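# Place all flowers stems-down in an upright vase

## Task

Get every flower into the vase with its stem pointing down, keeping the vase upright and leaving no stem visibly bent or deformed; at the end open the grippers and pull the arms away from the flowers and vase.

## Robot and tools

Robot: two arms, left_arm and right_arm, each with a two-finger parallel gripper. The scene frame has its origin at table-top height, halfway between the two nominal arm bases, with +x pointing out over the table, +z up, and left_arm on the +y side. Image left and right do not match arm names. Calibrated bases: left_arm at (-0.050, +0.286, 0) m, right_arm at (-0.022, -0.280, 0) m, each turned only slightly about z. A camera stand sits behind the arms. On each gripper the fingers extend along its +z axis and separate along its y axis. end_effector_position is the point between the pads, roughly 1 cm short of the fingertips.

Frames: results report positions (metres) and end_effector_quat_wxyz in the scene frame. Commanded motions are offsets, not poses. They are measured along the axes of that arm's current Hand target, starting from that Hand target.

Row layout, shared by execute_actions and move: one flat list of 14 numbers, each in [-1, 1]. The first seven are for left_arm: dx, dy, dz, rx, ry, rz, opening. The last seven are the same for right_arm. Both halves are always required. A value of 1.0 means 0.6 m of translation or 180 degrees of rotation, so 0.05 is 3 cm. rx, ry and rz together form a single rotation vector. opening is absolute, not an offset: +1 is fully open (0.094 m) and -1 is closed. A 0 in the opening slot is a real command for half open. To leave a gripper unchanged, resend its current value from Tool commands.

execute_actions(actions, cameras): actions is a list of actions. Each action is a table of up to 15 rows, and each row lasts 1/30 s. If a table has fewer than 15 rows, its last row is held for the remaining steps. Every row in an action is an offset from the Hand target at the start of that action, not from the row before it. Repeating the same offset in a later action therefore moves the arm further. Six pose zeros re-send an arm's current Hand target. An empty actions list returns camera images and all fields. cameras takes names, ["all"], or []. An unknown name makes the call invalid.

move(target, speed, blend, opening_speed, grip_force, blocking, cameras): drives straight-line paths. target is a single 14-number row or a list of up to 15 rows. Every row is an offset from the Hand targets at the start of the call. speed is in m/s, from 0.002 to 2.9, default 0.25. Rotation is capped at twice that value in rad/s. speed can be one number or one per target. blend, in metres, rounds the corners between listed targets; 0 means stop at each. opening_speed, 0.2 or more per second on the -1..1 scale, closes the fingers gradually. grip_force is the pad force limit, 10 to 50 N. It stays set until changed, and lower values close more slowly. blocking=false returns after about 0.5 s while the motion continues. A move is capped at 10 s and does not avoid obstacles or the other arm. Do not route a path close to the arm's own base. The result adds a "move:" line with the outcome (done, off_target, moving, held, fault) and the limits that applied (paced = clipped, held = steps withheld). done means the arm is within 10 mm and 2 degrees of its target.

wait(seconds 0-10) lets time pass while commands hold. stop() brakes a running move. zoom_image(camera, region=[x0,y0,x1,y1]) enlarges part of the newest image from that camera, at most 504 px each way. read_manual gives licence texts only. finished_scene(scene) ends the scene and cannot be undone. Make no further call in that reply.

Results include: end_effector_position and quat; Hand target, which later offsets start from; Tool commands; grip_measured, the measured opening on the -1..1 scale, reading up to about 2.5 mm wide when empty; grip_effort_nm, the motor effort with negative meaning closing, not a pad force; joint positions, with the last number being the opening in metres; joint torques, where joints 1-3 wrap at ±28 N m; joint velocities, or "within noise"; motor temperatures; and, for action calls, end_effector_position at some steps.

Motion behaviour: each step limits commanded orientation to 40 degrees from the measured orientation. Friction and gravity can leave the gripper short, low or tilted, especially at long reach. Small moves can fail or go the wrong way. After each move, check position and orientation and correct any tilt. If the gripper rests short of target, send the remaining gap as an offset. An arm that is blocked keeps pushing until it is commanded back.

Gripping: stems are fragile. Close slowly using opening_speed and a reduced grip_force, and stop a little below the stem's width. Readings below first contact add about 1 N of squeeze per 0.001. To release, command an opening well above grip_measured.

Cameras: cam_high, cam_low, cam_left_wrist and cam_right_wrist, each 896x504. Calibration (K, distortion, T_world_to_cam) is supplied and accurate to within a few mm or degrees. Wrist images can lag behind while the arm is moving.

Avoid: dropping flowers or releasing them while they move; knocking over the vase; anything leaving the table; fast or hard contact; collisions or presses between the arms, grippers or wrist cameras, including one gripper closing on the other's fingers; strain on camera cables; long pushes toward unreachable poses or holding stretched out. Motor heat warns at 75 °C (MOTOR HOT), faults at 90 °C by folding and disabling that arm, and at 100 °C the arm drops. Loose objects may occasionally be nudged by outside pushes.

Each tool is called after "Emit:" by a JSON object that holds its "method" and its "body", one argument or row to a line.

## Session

Emit:
{"method": "execute_actions", "body": {
  "actions": []
}}

Scene clock: 0.00 s.
left_arm: end_effector_position=(+0.3429, +0.2774, +0.0798) grip_measured=+1.000 grip_effort_nm=n/a end_effector_quat_wxyz=(+0.555, -0.001, +0.831, +0.022) | right_arm: end_effector_position=(+0.3663, -0.2678, +0.0974) grip_measured=+1.000 grip_effort_nm=n/a end_effector_quat_wxyz=(+0.602, -0.018, +0.798, +0.028)
Joint positions: left_arm=[-0.019 1.548 0.375 0.78 -0.097 -0.001 0.094] | right_arm=[-0.027 1.547 0.309 0.96 -0.065 0.005 0.094]
Joint velocities: within noise
Joint torques (N m): no reading
Motor temperatures (°C): left_arm=[34 42 43 47 33 32 30] | right_arm=[32 39 38 42 33 33 31]
Heat: left arm: 47 °C; right arm: 42 °C.
Hand target: left_arm +0.3457, +0.2772, +0.0861; +0.563, -0.001, +0.826, +0.022 | right_arm +0.3697, -0.2677, +0.1062; +0.612, -0.019, +0.790, +0.028
Tool commands: left_gripper/opening=+1.0 right_gripper/opening=+1.0
camera_calibration:
cam_left_wrist: T_world_to_cam=[[0.0054699, -0.997678, 0.0678825, 0.263787], [-0.726736, -0.0505956, -0.68505, 0.354167], [0.686895, -0.0455855, -0.725326, -0.0456191], [0, 0, 0, 1]] pos_world=[0.287278, 0.279015, 0.191627]
cam_right_wrist: T_world_to_cam=[[0.0520773, -0.997807, 0.0408582, -0.290313], [-0.652558, -0.0649718, -0.754948, 0.327607], [0.755947, 0.0126534, -0.65451, -0.0915627], [0, 0, 0, 1]] pos_world=[0.298118, -0.267232, 0.19926]

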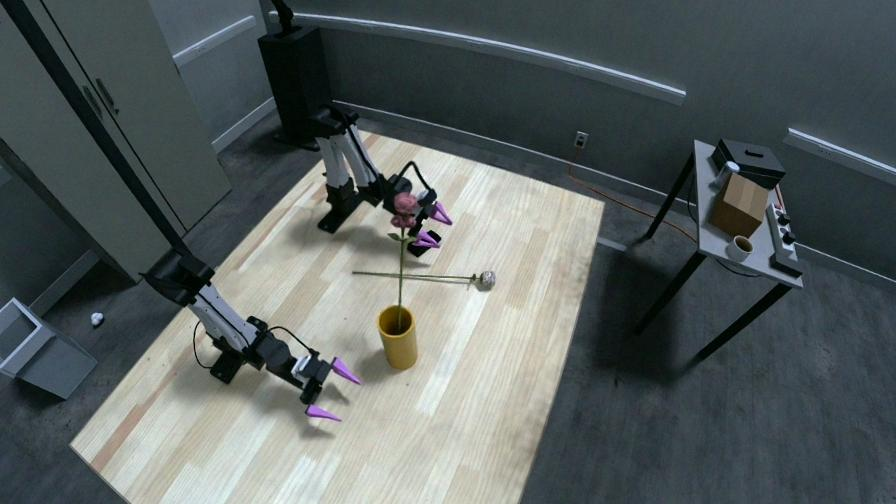

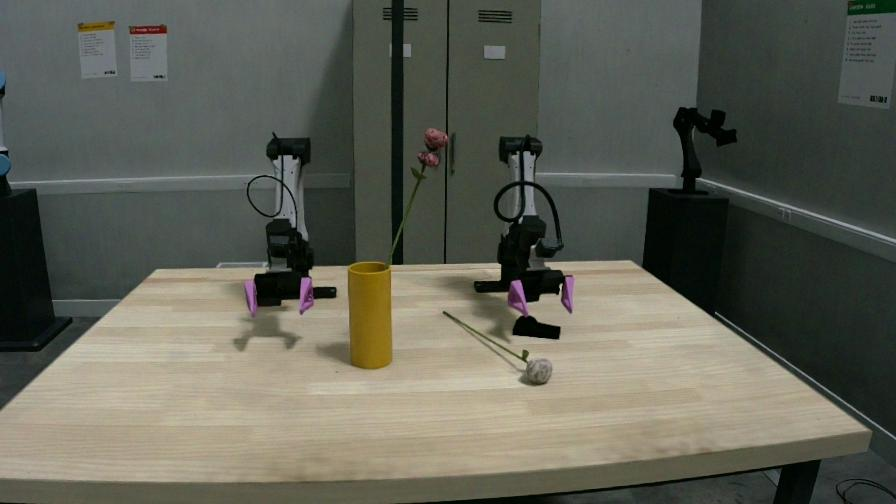

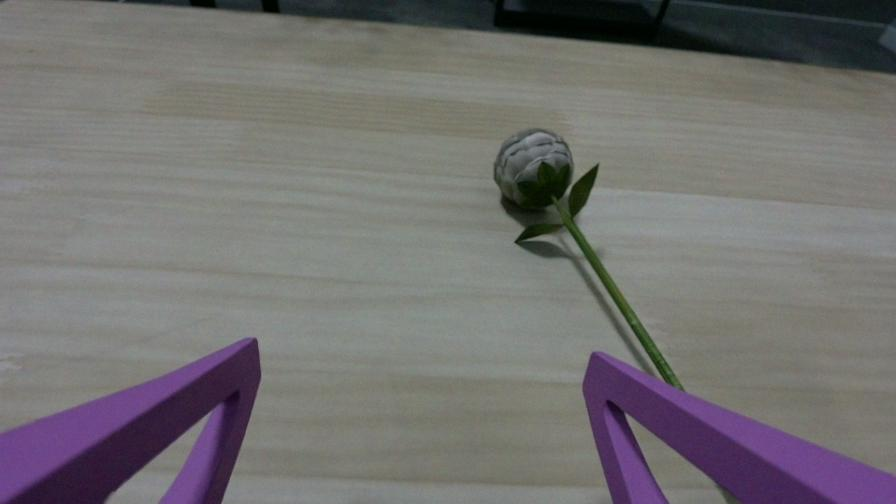

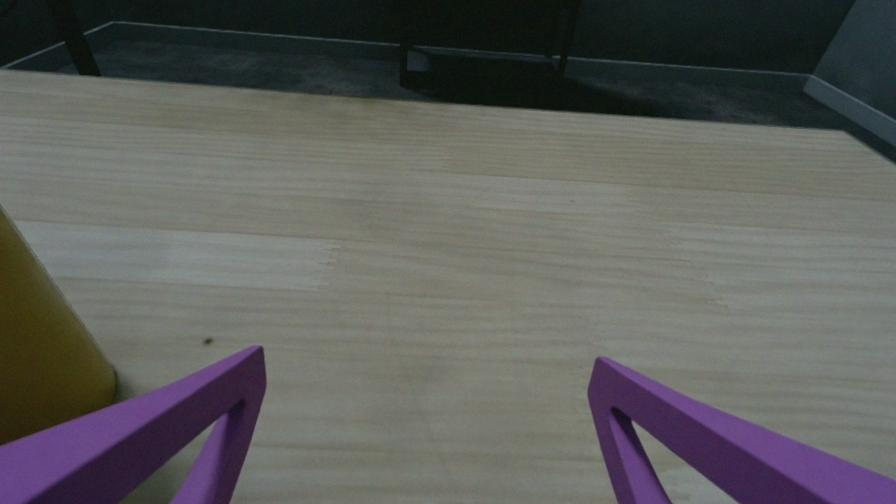

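Emit:
{"method": "move", "body": {
  "target": [-0.0425, -0.1782, 0.0505, -0.0467, 0.3797, -0.0894, 0.1, 0, 0, 0, 0, 0, 0, 1],
  "speed": 0.4,
  "grip_force": 30,
  "cameras": ["cam_left_wrist"]
}}

Scene clock: 26.77 s.
left_arm: end_effector_position=(+0.3840, +0.1754, +0.0940) grip_measured=+0.102 grip_effort_nm=-0.12 end_effector_quat_wxyz=(-0.001, -0.157, +0.988, +0.005) | right_arm: end_effector_position=(+0.3663, -0.2678, +0.0974) grip_measured=+1.000 grip_effort_nm=-0.01 end_effector_quat_wxyz=(+0.602, -0.018, +0.798, +0.028)
Joint positions: left_arm=[-0.206 2.315 2.212 -1.472 -0.008 -0.567 0.052] | right_arm=[-0.027 1.547 0.309 0.96 -0.065 0.005 0.094]
Joint torques (N m): left_arm=[-0.13 -10.04 8.27 0.23 0.12 -0.17] | right_arm=[0.01 -4.51 7.39 2.02 -0.06 0]
Motor temperatures (°C): left_arm=[34 44 45 53 33 32 30] | right_arm=[32 41 40 47 33 33 31]
Heat: left arm: 53 °C; right arm: 47 °C.
Hand target: left_arm +0.3861, +0.1710, +0.0951; +0.000, -0.161, +0.987, +0.000 | right_arm +0.3697, -0.2677, +0.1062; +0.612, -0.019, +0.790, +0.028
Off the commanded pose: left_arm 0.005 m, 1 deg | right_arm 0.009 m, 2 deg.
grip_force (N): 30, 30
move: done
camera_calibration:
cam_left_wrist: T_world_to_cam=[[0.391981, -0.91862, 0.0498814, 0.00020073], [-0.846544, -0.338938, 0.410468, 0.382166], [-0.360157, -0.203122, -0.91051, 0.378888], [0, 0, 0, 1]] pos_world=[0.459901, 0.206676, 0.188105]
Images, in order (width x height): cam_left_wrist 896x504.

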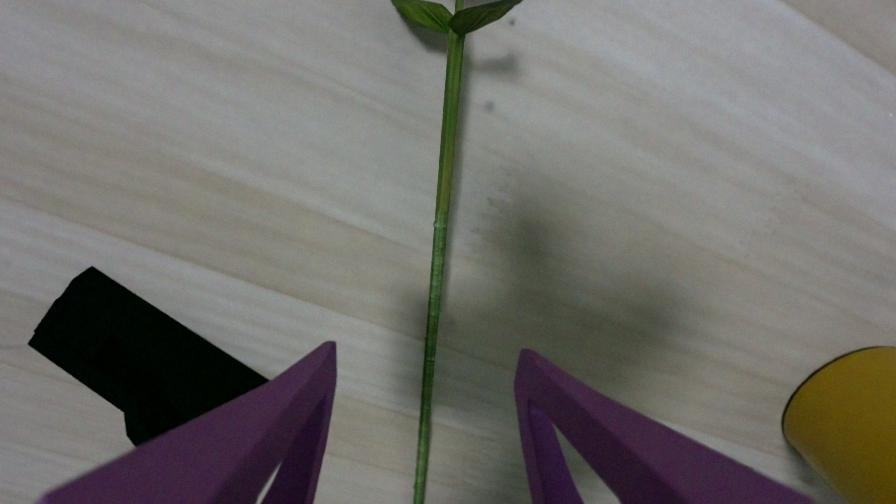

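Emit:
{"method": "move", "body": {
  "target": [
    [0,0,0.139,0,0,0,-0.1,0,0,0,0,0,0,1],
    [0,0,0.139,0,0,0,-1,0,0,0,0,0,0,1],
    [0,0,0.056,0,0,0,-1,0,0,0,0,0,0,1]
  ],
  "speed": [0.12,0.12,0.2],
  "grip_force": 30,
  "cameras": ["cam_left_wrist"]
}}

Scene clock: 44.17 s.
left_arm: end_effector_position=(+0.3816, +0.1757, +0.0479) grip_measured=-0.910 grip_effort_nm=-0.67 end_effector_quat_wxyz=(-0.015, -0.157, +0.987, +0.010) | right_arm: end_effector_position=(+0.3663, -0.2678, +0.0974) grip_measured=+1.000 grip_effort_nm=-0.01 end_effector_quat_wxyz=(+0.602, -0.018, +0.798, +0.028)
Joint positions: left_arm=[-0.206 2.33 2.053 -1.328 -0.006 -0.567 0.004] | right_arm=[-0.027 1.547 0.309 0.96 -0.065 0.005 0.094]
Joint torques (N m): left_arm=[-0.2 -12.49 8.35 0.16 0.09 -0.22] | right_arm=[0.01 -4.49 7.39 2.02 -0.06 0]
Heat: left arm: 49 °C; right arm: 48 °C.
Hand target: left_arm +0.3861, +0.1710, +0.0614; +0.000, -0.161, +0.987, +0.000 | right_arm +0.3697, -0.2677, +0.1062; +0.612, -0.019, +0.790, +0.028
Off the commanded pose: left_arm 0.015 m, 2 deg | right_arm 0.009 m, 2 deg.
grip_force (N): 30, 30
move: off_target (left_arm)
camera_calibration:
cam_left_wrist: T_world_to_cam=[[0.393945, -0.918535, 0.0331634, 0.0036719], [-0.833914, -0.342014, 0.433145, 0.393901], [-0.386516, -0.198291, -0.900714, 0.344849], [0, 0, 0, 1]] pos_world=[0.460322, 0.206472, 0.139872]
Images, in order (width x height): cam_left_wrist 896x504.

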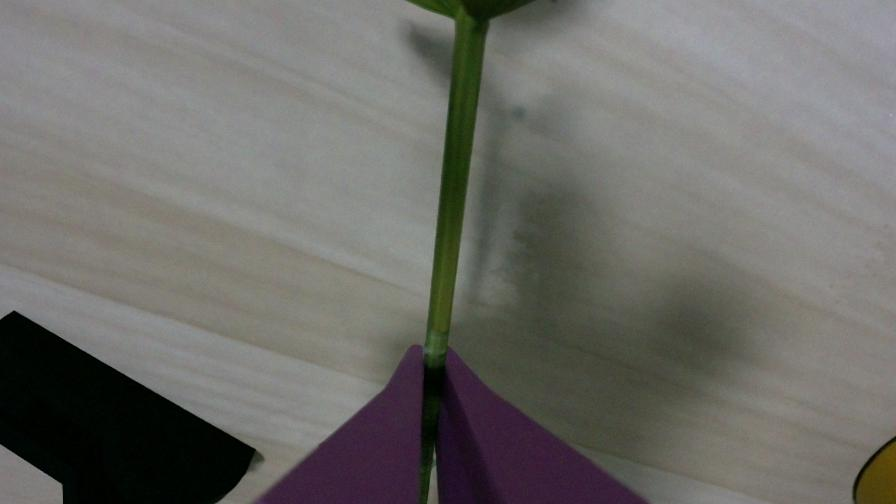

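Emit:
{"method": "move", "body": {
  "target": [
    [0.1997,0.065,-0.6817,0.1335,-0.4982,0.1289,-1,0,0,0,0,0,0,1],
    [0.3843,-0.2245,-0.7317,0.1619,-0.5379,0.1359,-1,0,0,0,0,0,0,1],
    [0.2058,-0.3791,-0.7317,0.1619,-0.5379,0.1359,-1,0,0,0,0,0,0,1]
  ],
  "speed": [0.4,0.3,0.25],
  "blend": [0.05,0.03,0],
  "cameras": ["cam_high","cam_low"]
}}

Emit:
{"method": "zoom_image", "body": {
  "camera": "cam_high",
  "region": [355, 250, 455, 340]
}}

Emit:
{"method": "zoom_image", "body": {
  "camera": "cam_low",
  "region": [330, 205, 420, 285]
}}

Scene clock: 56.60 s.
left_arm: end_effector_position=(+0.3422, -0.0847, +0.4874) grip_measured=-0.910 grip_effort_nm=-0.67 end_effector_quat_wxyz=(+0.753, +0.095, +0.646, -0.082) | right_arm: end_effector_position=(+0.3663, -0.2678, +0.0974) grip_measured=+1.000 grip_effort_nm=-0.01 end_effector_quat_wxyz=(+0.602, -0.018, +0.798, +0.028)
Joint positions: left_arm=[-0.921 1.819 1.893 0.12 -0.702 0.164 0.004] | right_arm=[-0.027 1.547 0.309 0.96 -0.065 0.005 0.094]
Joint torques (N m): left_arm=[0.54 -8.17 9.73 1.76 0.15 -0.26] | right_arm=[-0.01 -4.51 7.39 2.02 -0.06 0]
Motor temperatures (°C): left_arm=[34 52 47 49 33 32 31] | right_arm=[32 42 41 48 32 33 31]
Heat: left arm: 52 °C; right arm: 48 °C.
Hand target: left_arm +0.3412, -0.0839, +0.5005; +0.759, +0.084, +0.637, -0.100 | right_arm +0.3697, -0.2677, +0.1062; +0.612, -0.019, +0.790, +0.028
Off the commanded pose: left_arm 0.013 m, 3 deg | right_arm 0.009 m, 2 deg.
grip_force (N): 30, 30
move: off_target (left_arm)
Images, in order (width x height): cam_high 896x504, cam_low 896x504.

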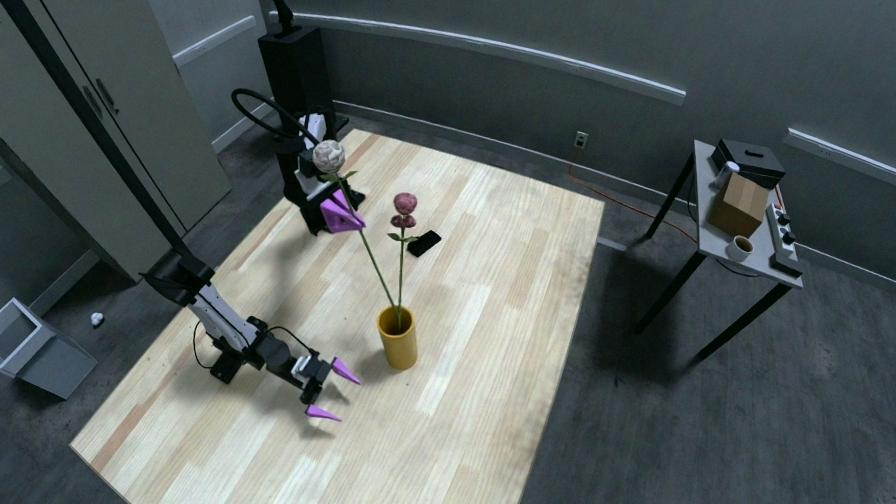

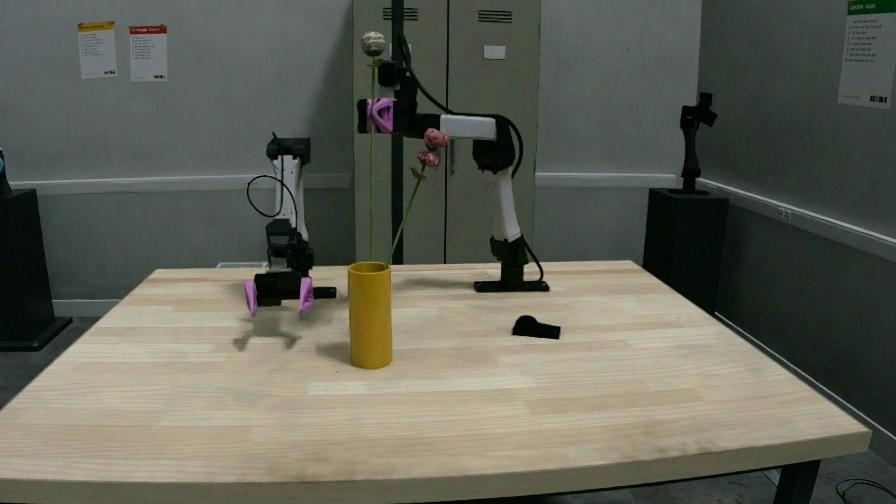

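Scaled by 5.040 from the camera's 896x504 image, which has a finer 1280x720 frame.

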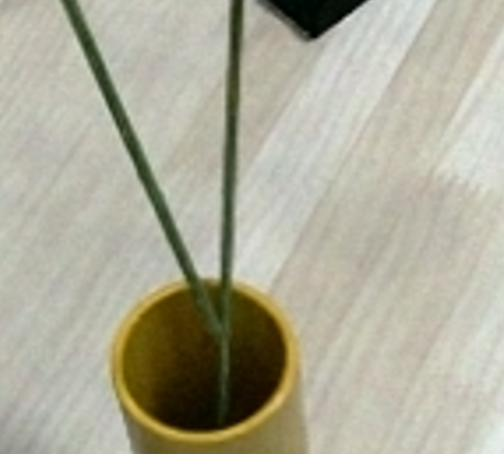

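Scaled by 5.600 from the camera's 896x504 image, which has a finer 1280x720 frame.

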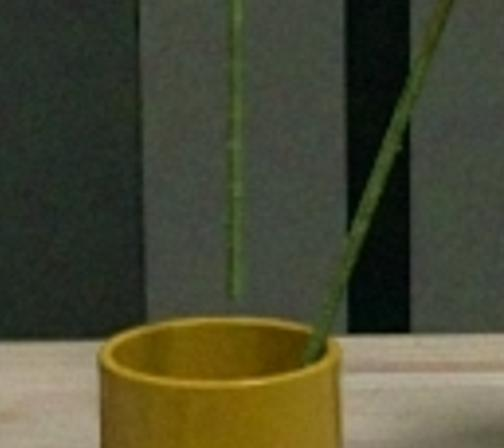

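Emit:
{"method": "move", "body": {
  "target": [
    [-0.0018,-0.0313,-0.0104,0,0,0,-1,0,0,0,0,0,0,1],
    [0.33,-0.0192,-0.0236,0,0,0,-1,0,0,0,0,0,0,1],
    [0.3752,-0.0176,-0.0254,0,0,0,-1,0,0,0,0,0,0,1]
  ],
  "speed": [0.08,0.18,0.05],
  "blend": [0.004,0.005,0],
  "cameras": ["cam_high","cam_low"]
}}

Emit:
{"method": "zoom_image", "body": {
  "camera": "cam_high",
  "region": [345, 210, 455, 340]
}}

Emit:
{"method": "zoom_image", "body": {
  "camera": "cam_low",
  "region": [310, 105, 460, 285]
}}

Scene clock: 71.27 s.
left_arm: end_effector_position=(+0.3577, -0.0999, +0.2877) grip_measured=-0.910 grip_effort_nm=-0.67 end_effector_quat_wxyz=(+0.765, +0.078, +0.632, -0.100) | right_arm: end_effector_position=(+0.3663, -0.2678, +0.0974) grip_measured=+1.000 grip_effort_nm=-0.01 end_effector_quat_wxyz=(+0.602, -0.018, +0.798, +0.028)
Joint positions: left_arm=[-0.91 1.982 1.252 0.978 -0.689 0.152 0.004] | right_arm=[-0.027 1.547 0.309 0.96 -0.065 0.005 0.094]
Joint torques (N m): left_arm=[1.31 -8.14 6.04 1.65 0.33 -0.17] | right_arm=[0.01 -4.51 7.39 2.02 -0.06 0]
Heat: left arm: 53 °C; right arm: 49 °C.
Hand target: left_arm +0.3617, -0.1004, +0.2762; +0.759, +0.084, +0.637, -0.100 | right_arm +0.3697, -0.2677, +0.1062; +0.612, -0.019, +0.790, +0.028
Off the commanded pose: left_arm 0.012 m, 1 deg | right_arm 0.009 m, 2 deg.
grip_force (N): 30, 30
move: off_target (left_arm)
Images, in order (width x height): cam_high 896x504, cam_low 896x504.

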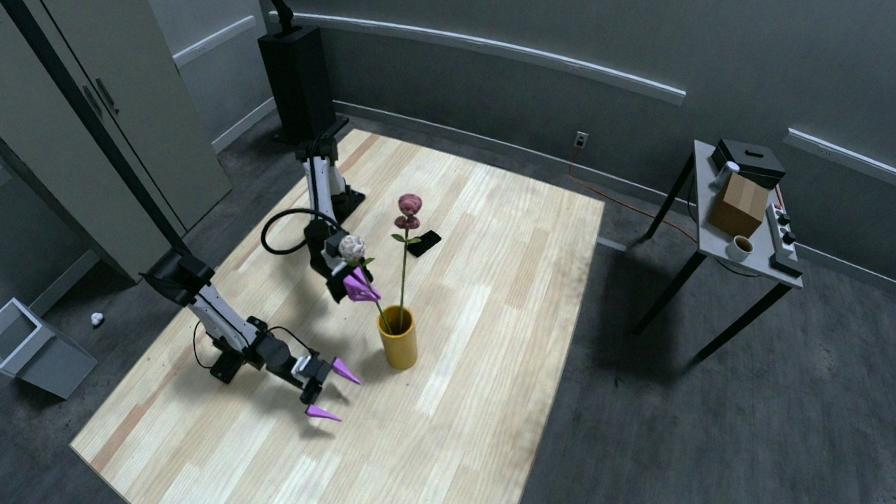

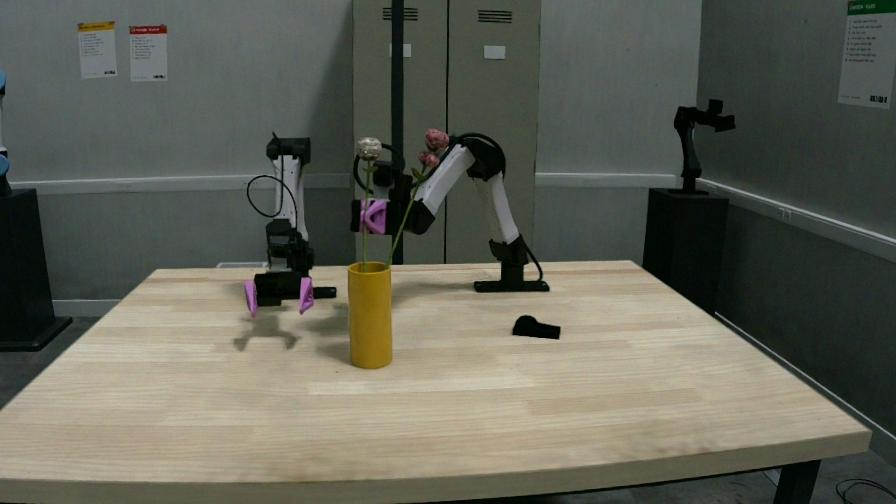

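Scaled by 3.877 from the camera's 896x504 image, which has a finer 1280x720 frame.

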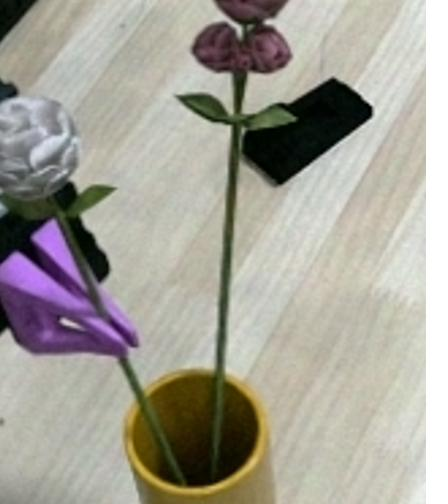

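Scaled by 2.800 from the camera's 896x504 image, which has a finer 1280x720 frame.

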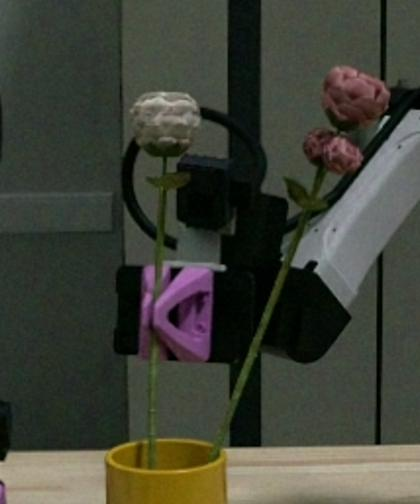

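Emit:
{"method": "move", "body": {
  "target": [
    [-0.0133,0,0,0,0,0,-0.5,0,0,0,0,0,0,1],
    [-0.0133,0,-0.25,0,0,0,-0.5,0,0,0,0,0,0,1]
  ],
  "speed": [0.05,0.25],
  "opening_speed": 1.5,
  "cameras": ["cam_high","cam_low"]
}}

Emit:
{"method": "zoom_image", "body": {
  "camera": "cam_low",
  "region": [310, 105, 510, 385]
}}

Scene clock: 80.50 s.
left_arm: end_effector_position=(+0.2206, -0.0675, +0.2445) grip_measured=-0.502 grip_effort_nm=0.10 end_effector_quat_wxyz=(+0.751, +0.103, +0.646, -0.086) | right_arm: end_effector_position=(+0.3663, -0.2678, +0.0974) grip_measured=+1.000 grip_effort_nm=-0.01 end_effector_quat_wxyz=(+0.602, -0.018, +0.798, +0.028)
Joint positions: left_arm=[-1.197 1.753 0.763 1.239 -0.955 0.249 0.023] | right_arm=[-0.027 1.547 0.309 0.96 -0.065 0.005 0.094]
Joint torques (N m): left_arm=[0.03 -8.25 5.37 1.89 0.18 -0.04] | right_arm=[-0.01 -4.49 7.39 2.02 -0.06 0]
Heat: left arm: 53 °C; right arm: 49 °C.
Hand target: left_arm +0.2178, -0.0617, +0.2579; +0.759, +0.084, +0.637, -0.100 | right_arm +0.3697, -0.2677, +0.1062; +0.612, -0.019, +0.790, +0.028
Off the commanded pose: left_arm 0.015 m, 3 deg | right_arm 0.009 m, 2 deg.
grip_force (N): 30, 30
move: off_target (left_arm)
Images, in order (width x height): cam_high 896x504, cam_low 896x504.

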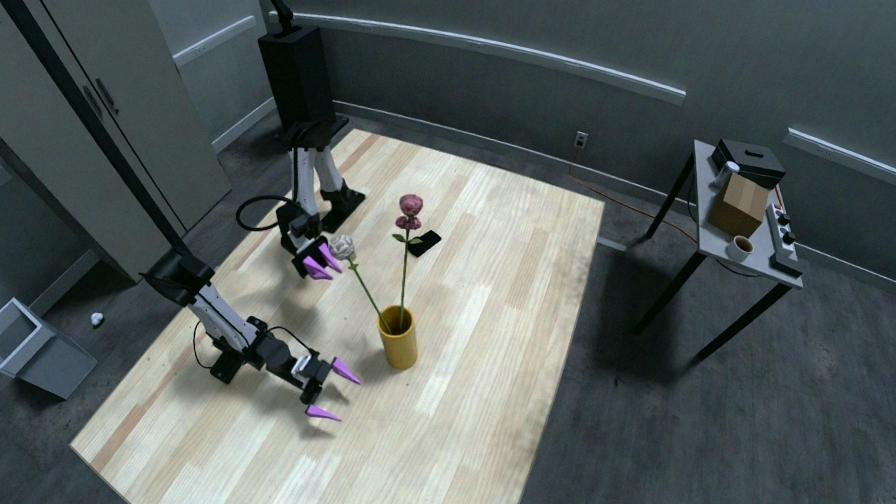

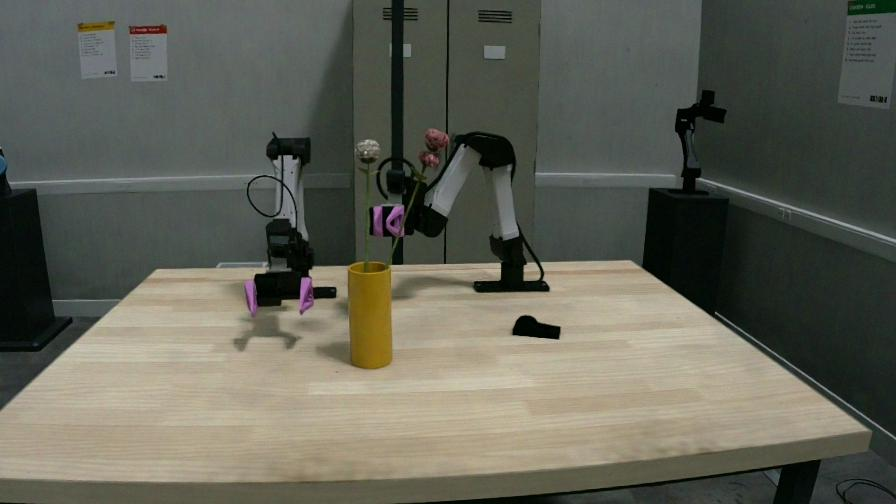

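Scaled by 1.800 from the camera's 896x504 image, which has a finer 1280x720 frame.

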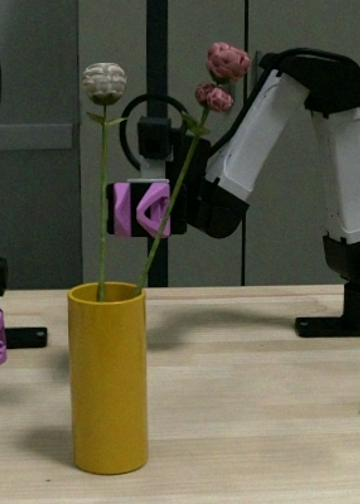

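Emit:
{"method": "finished_scene", "body": {
  "scene": 2
}}

The scene is finished: the task was done.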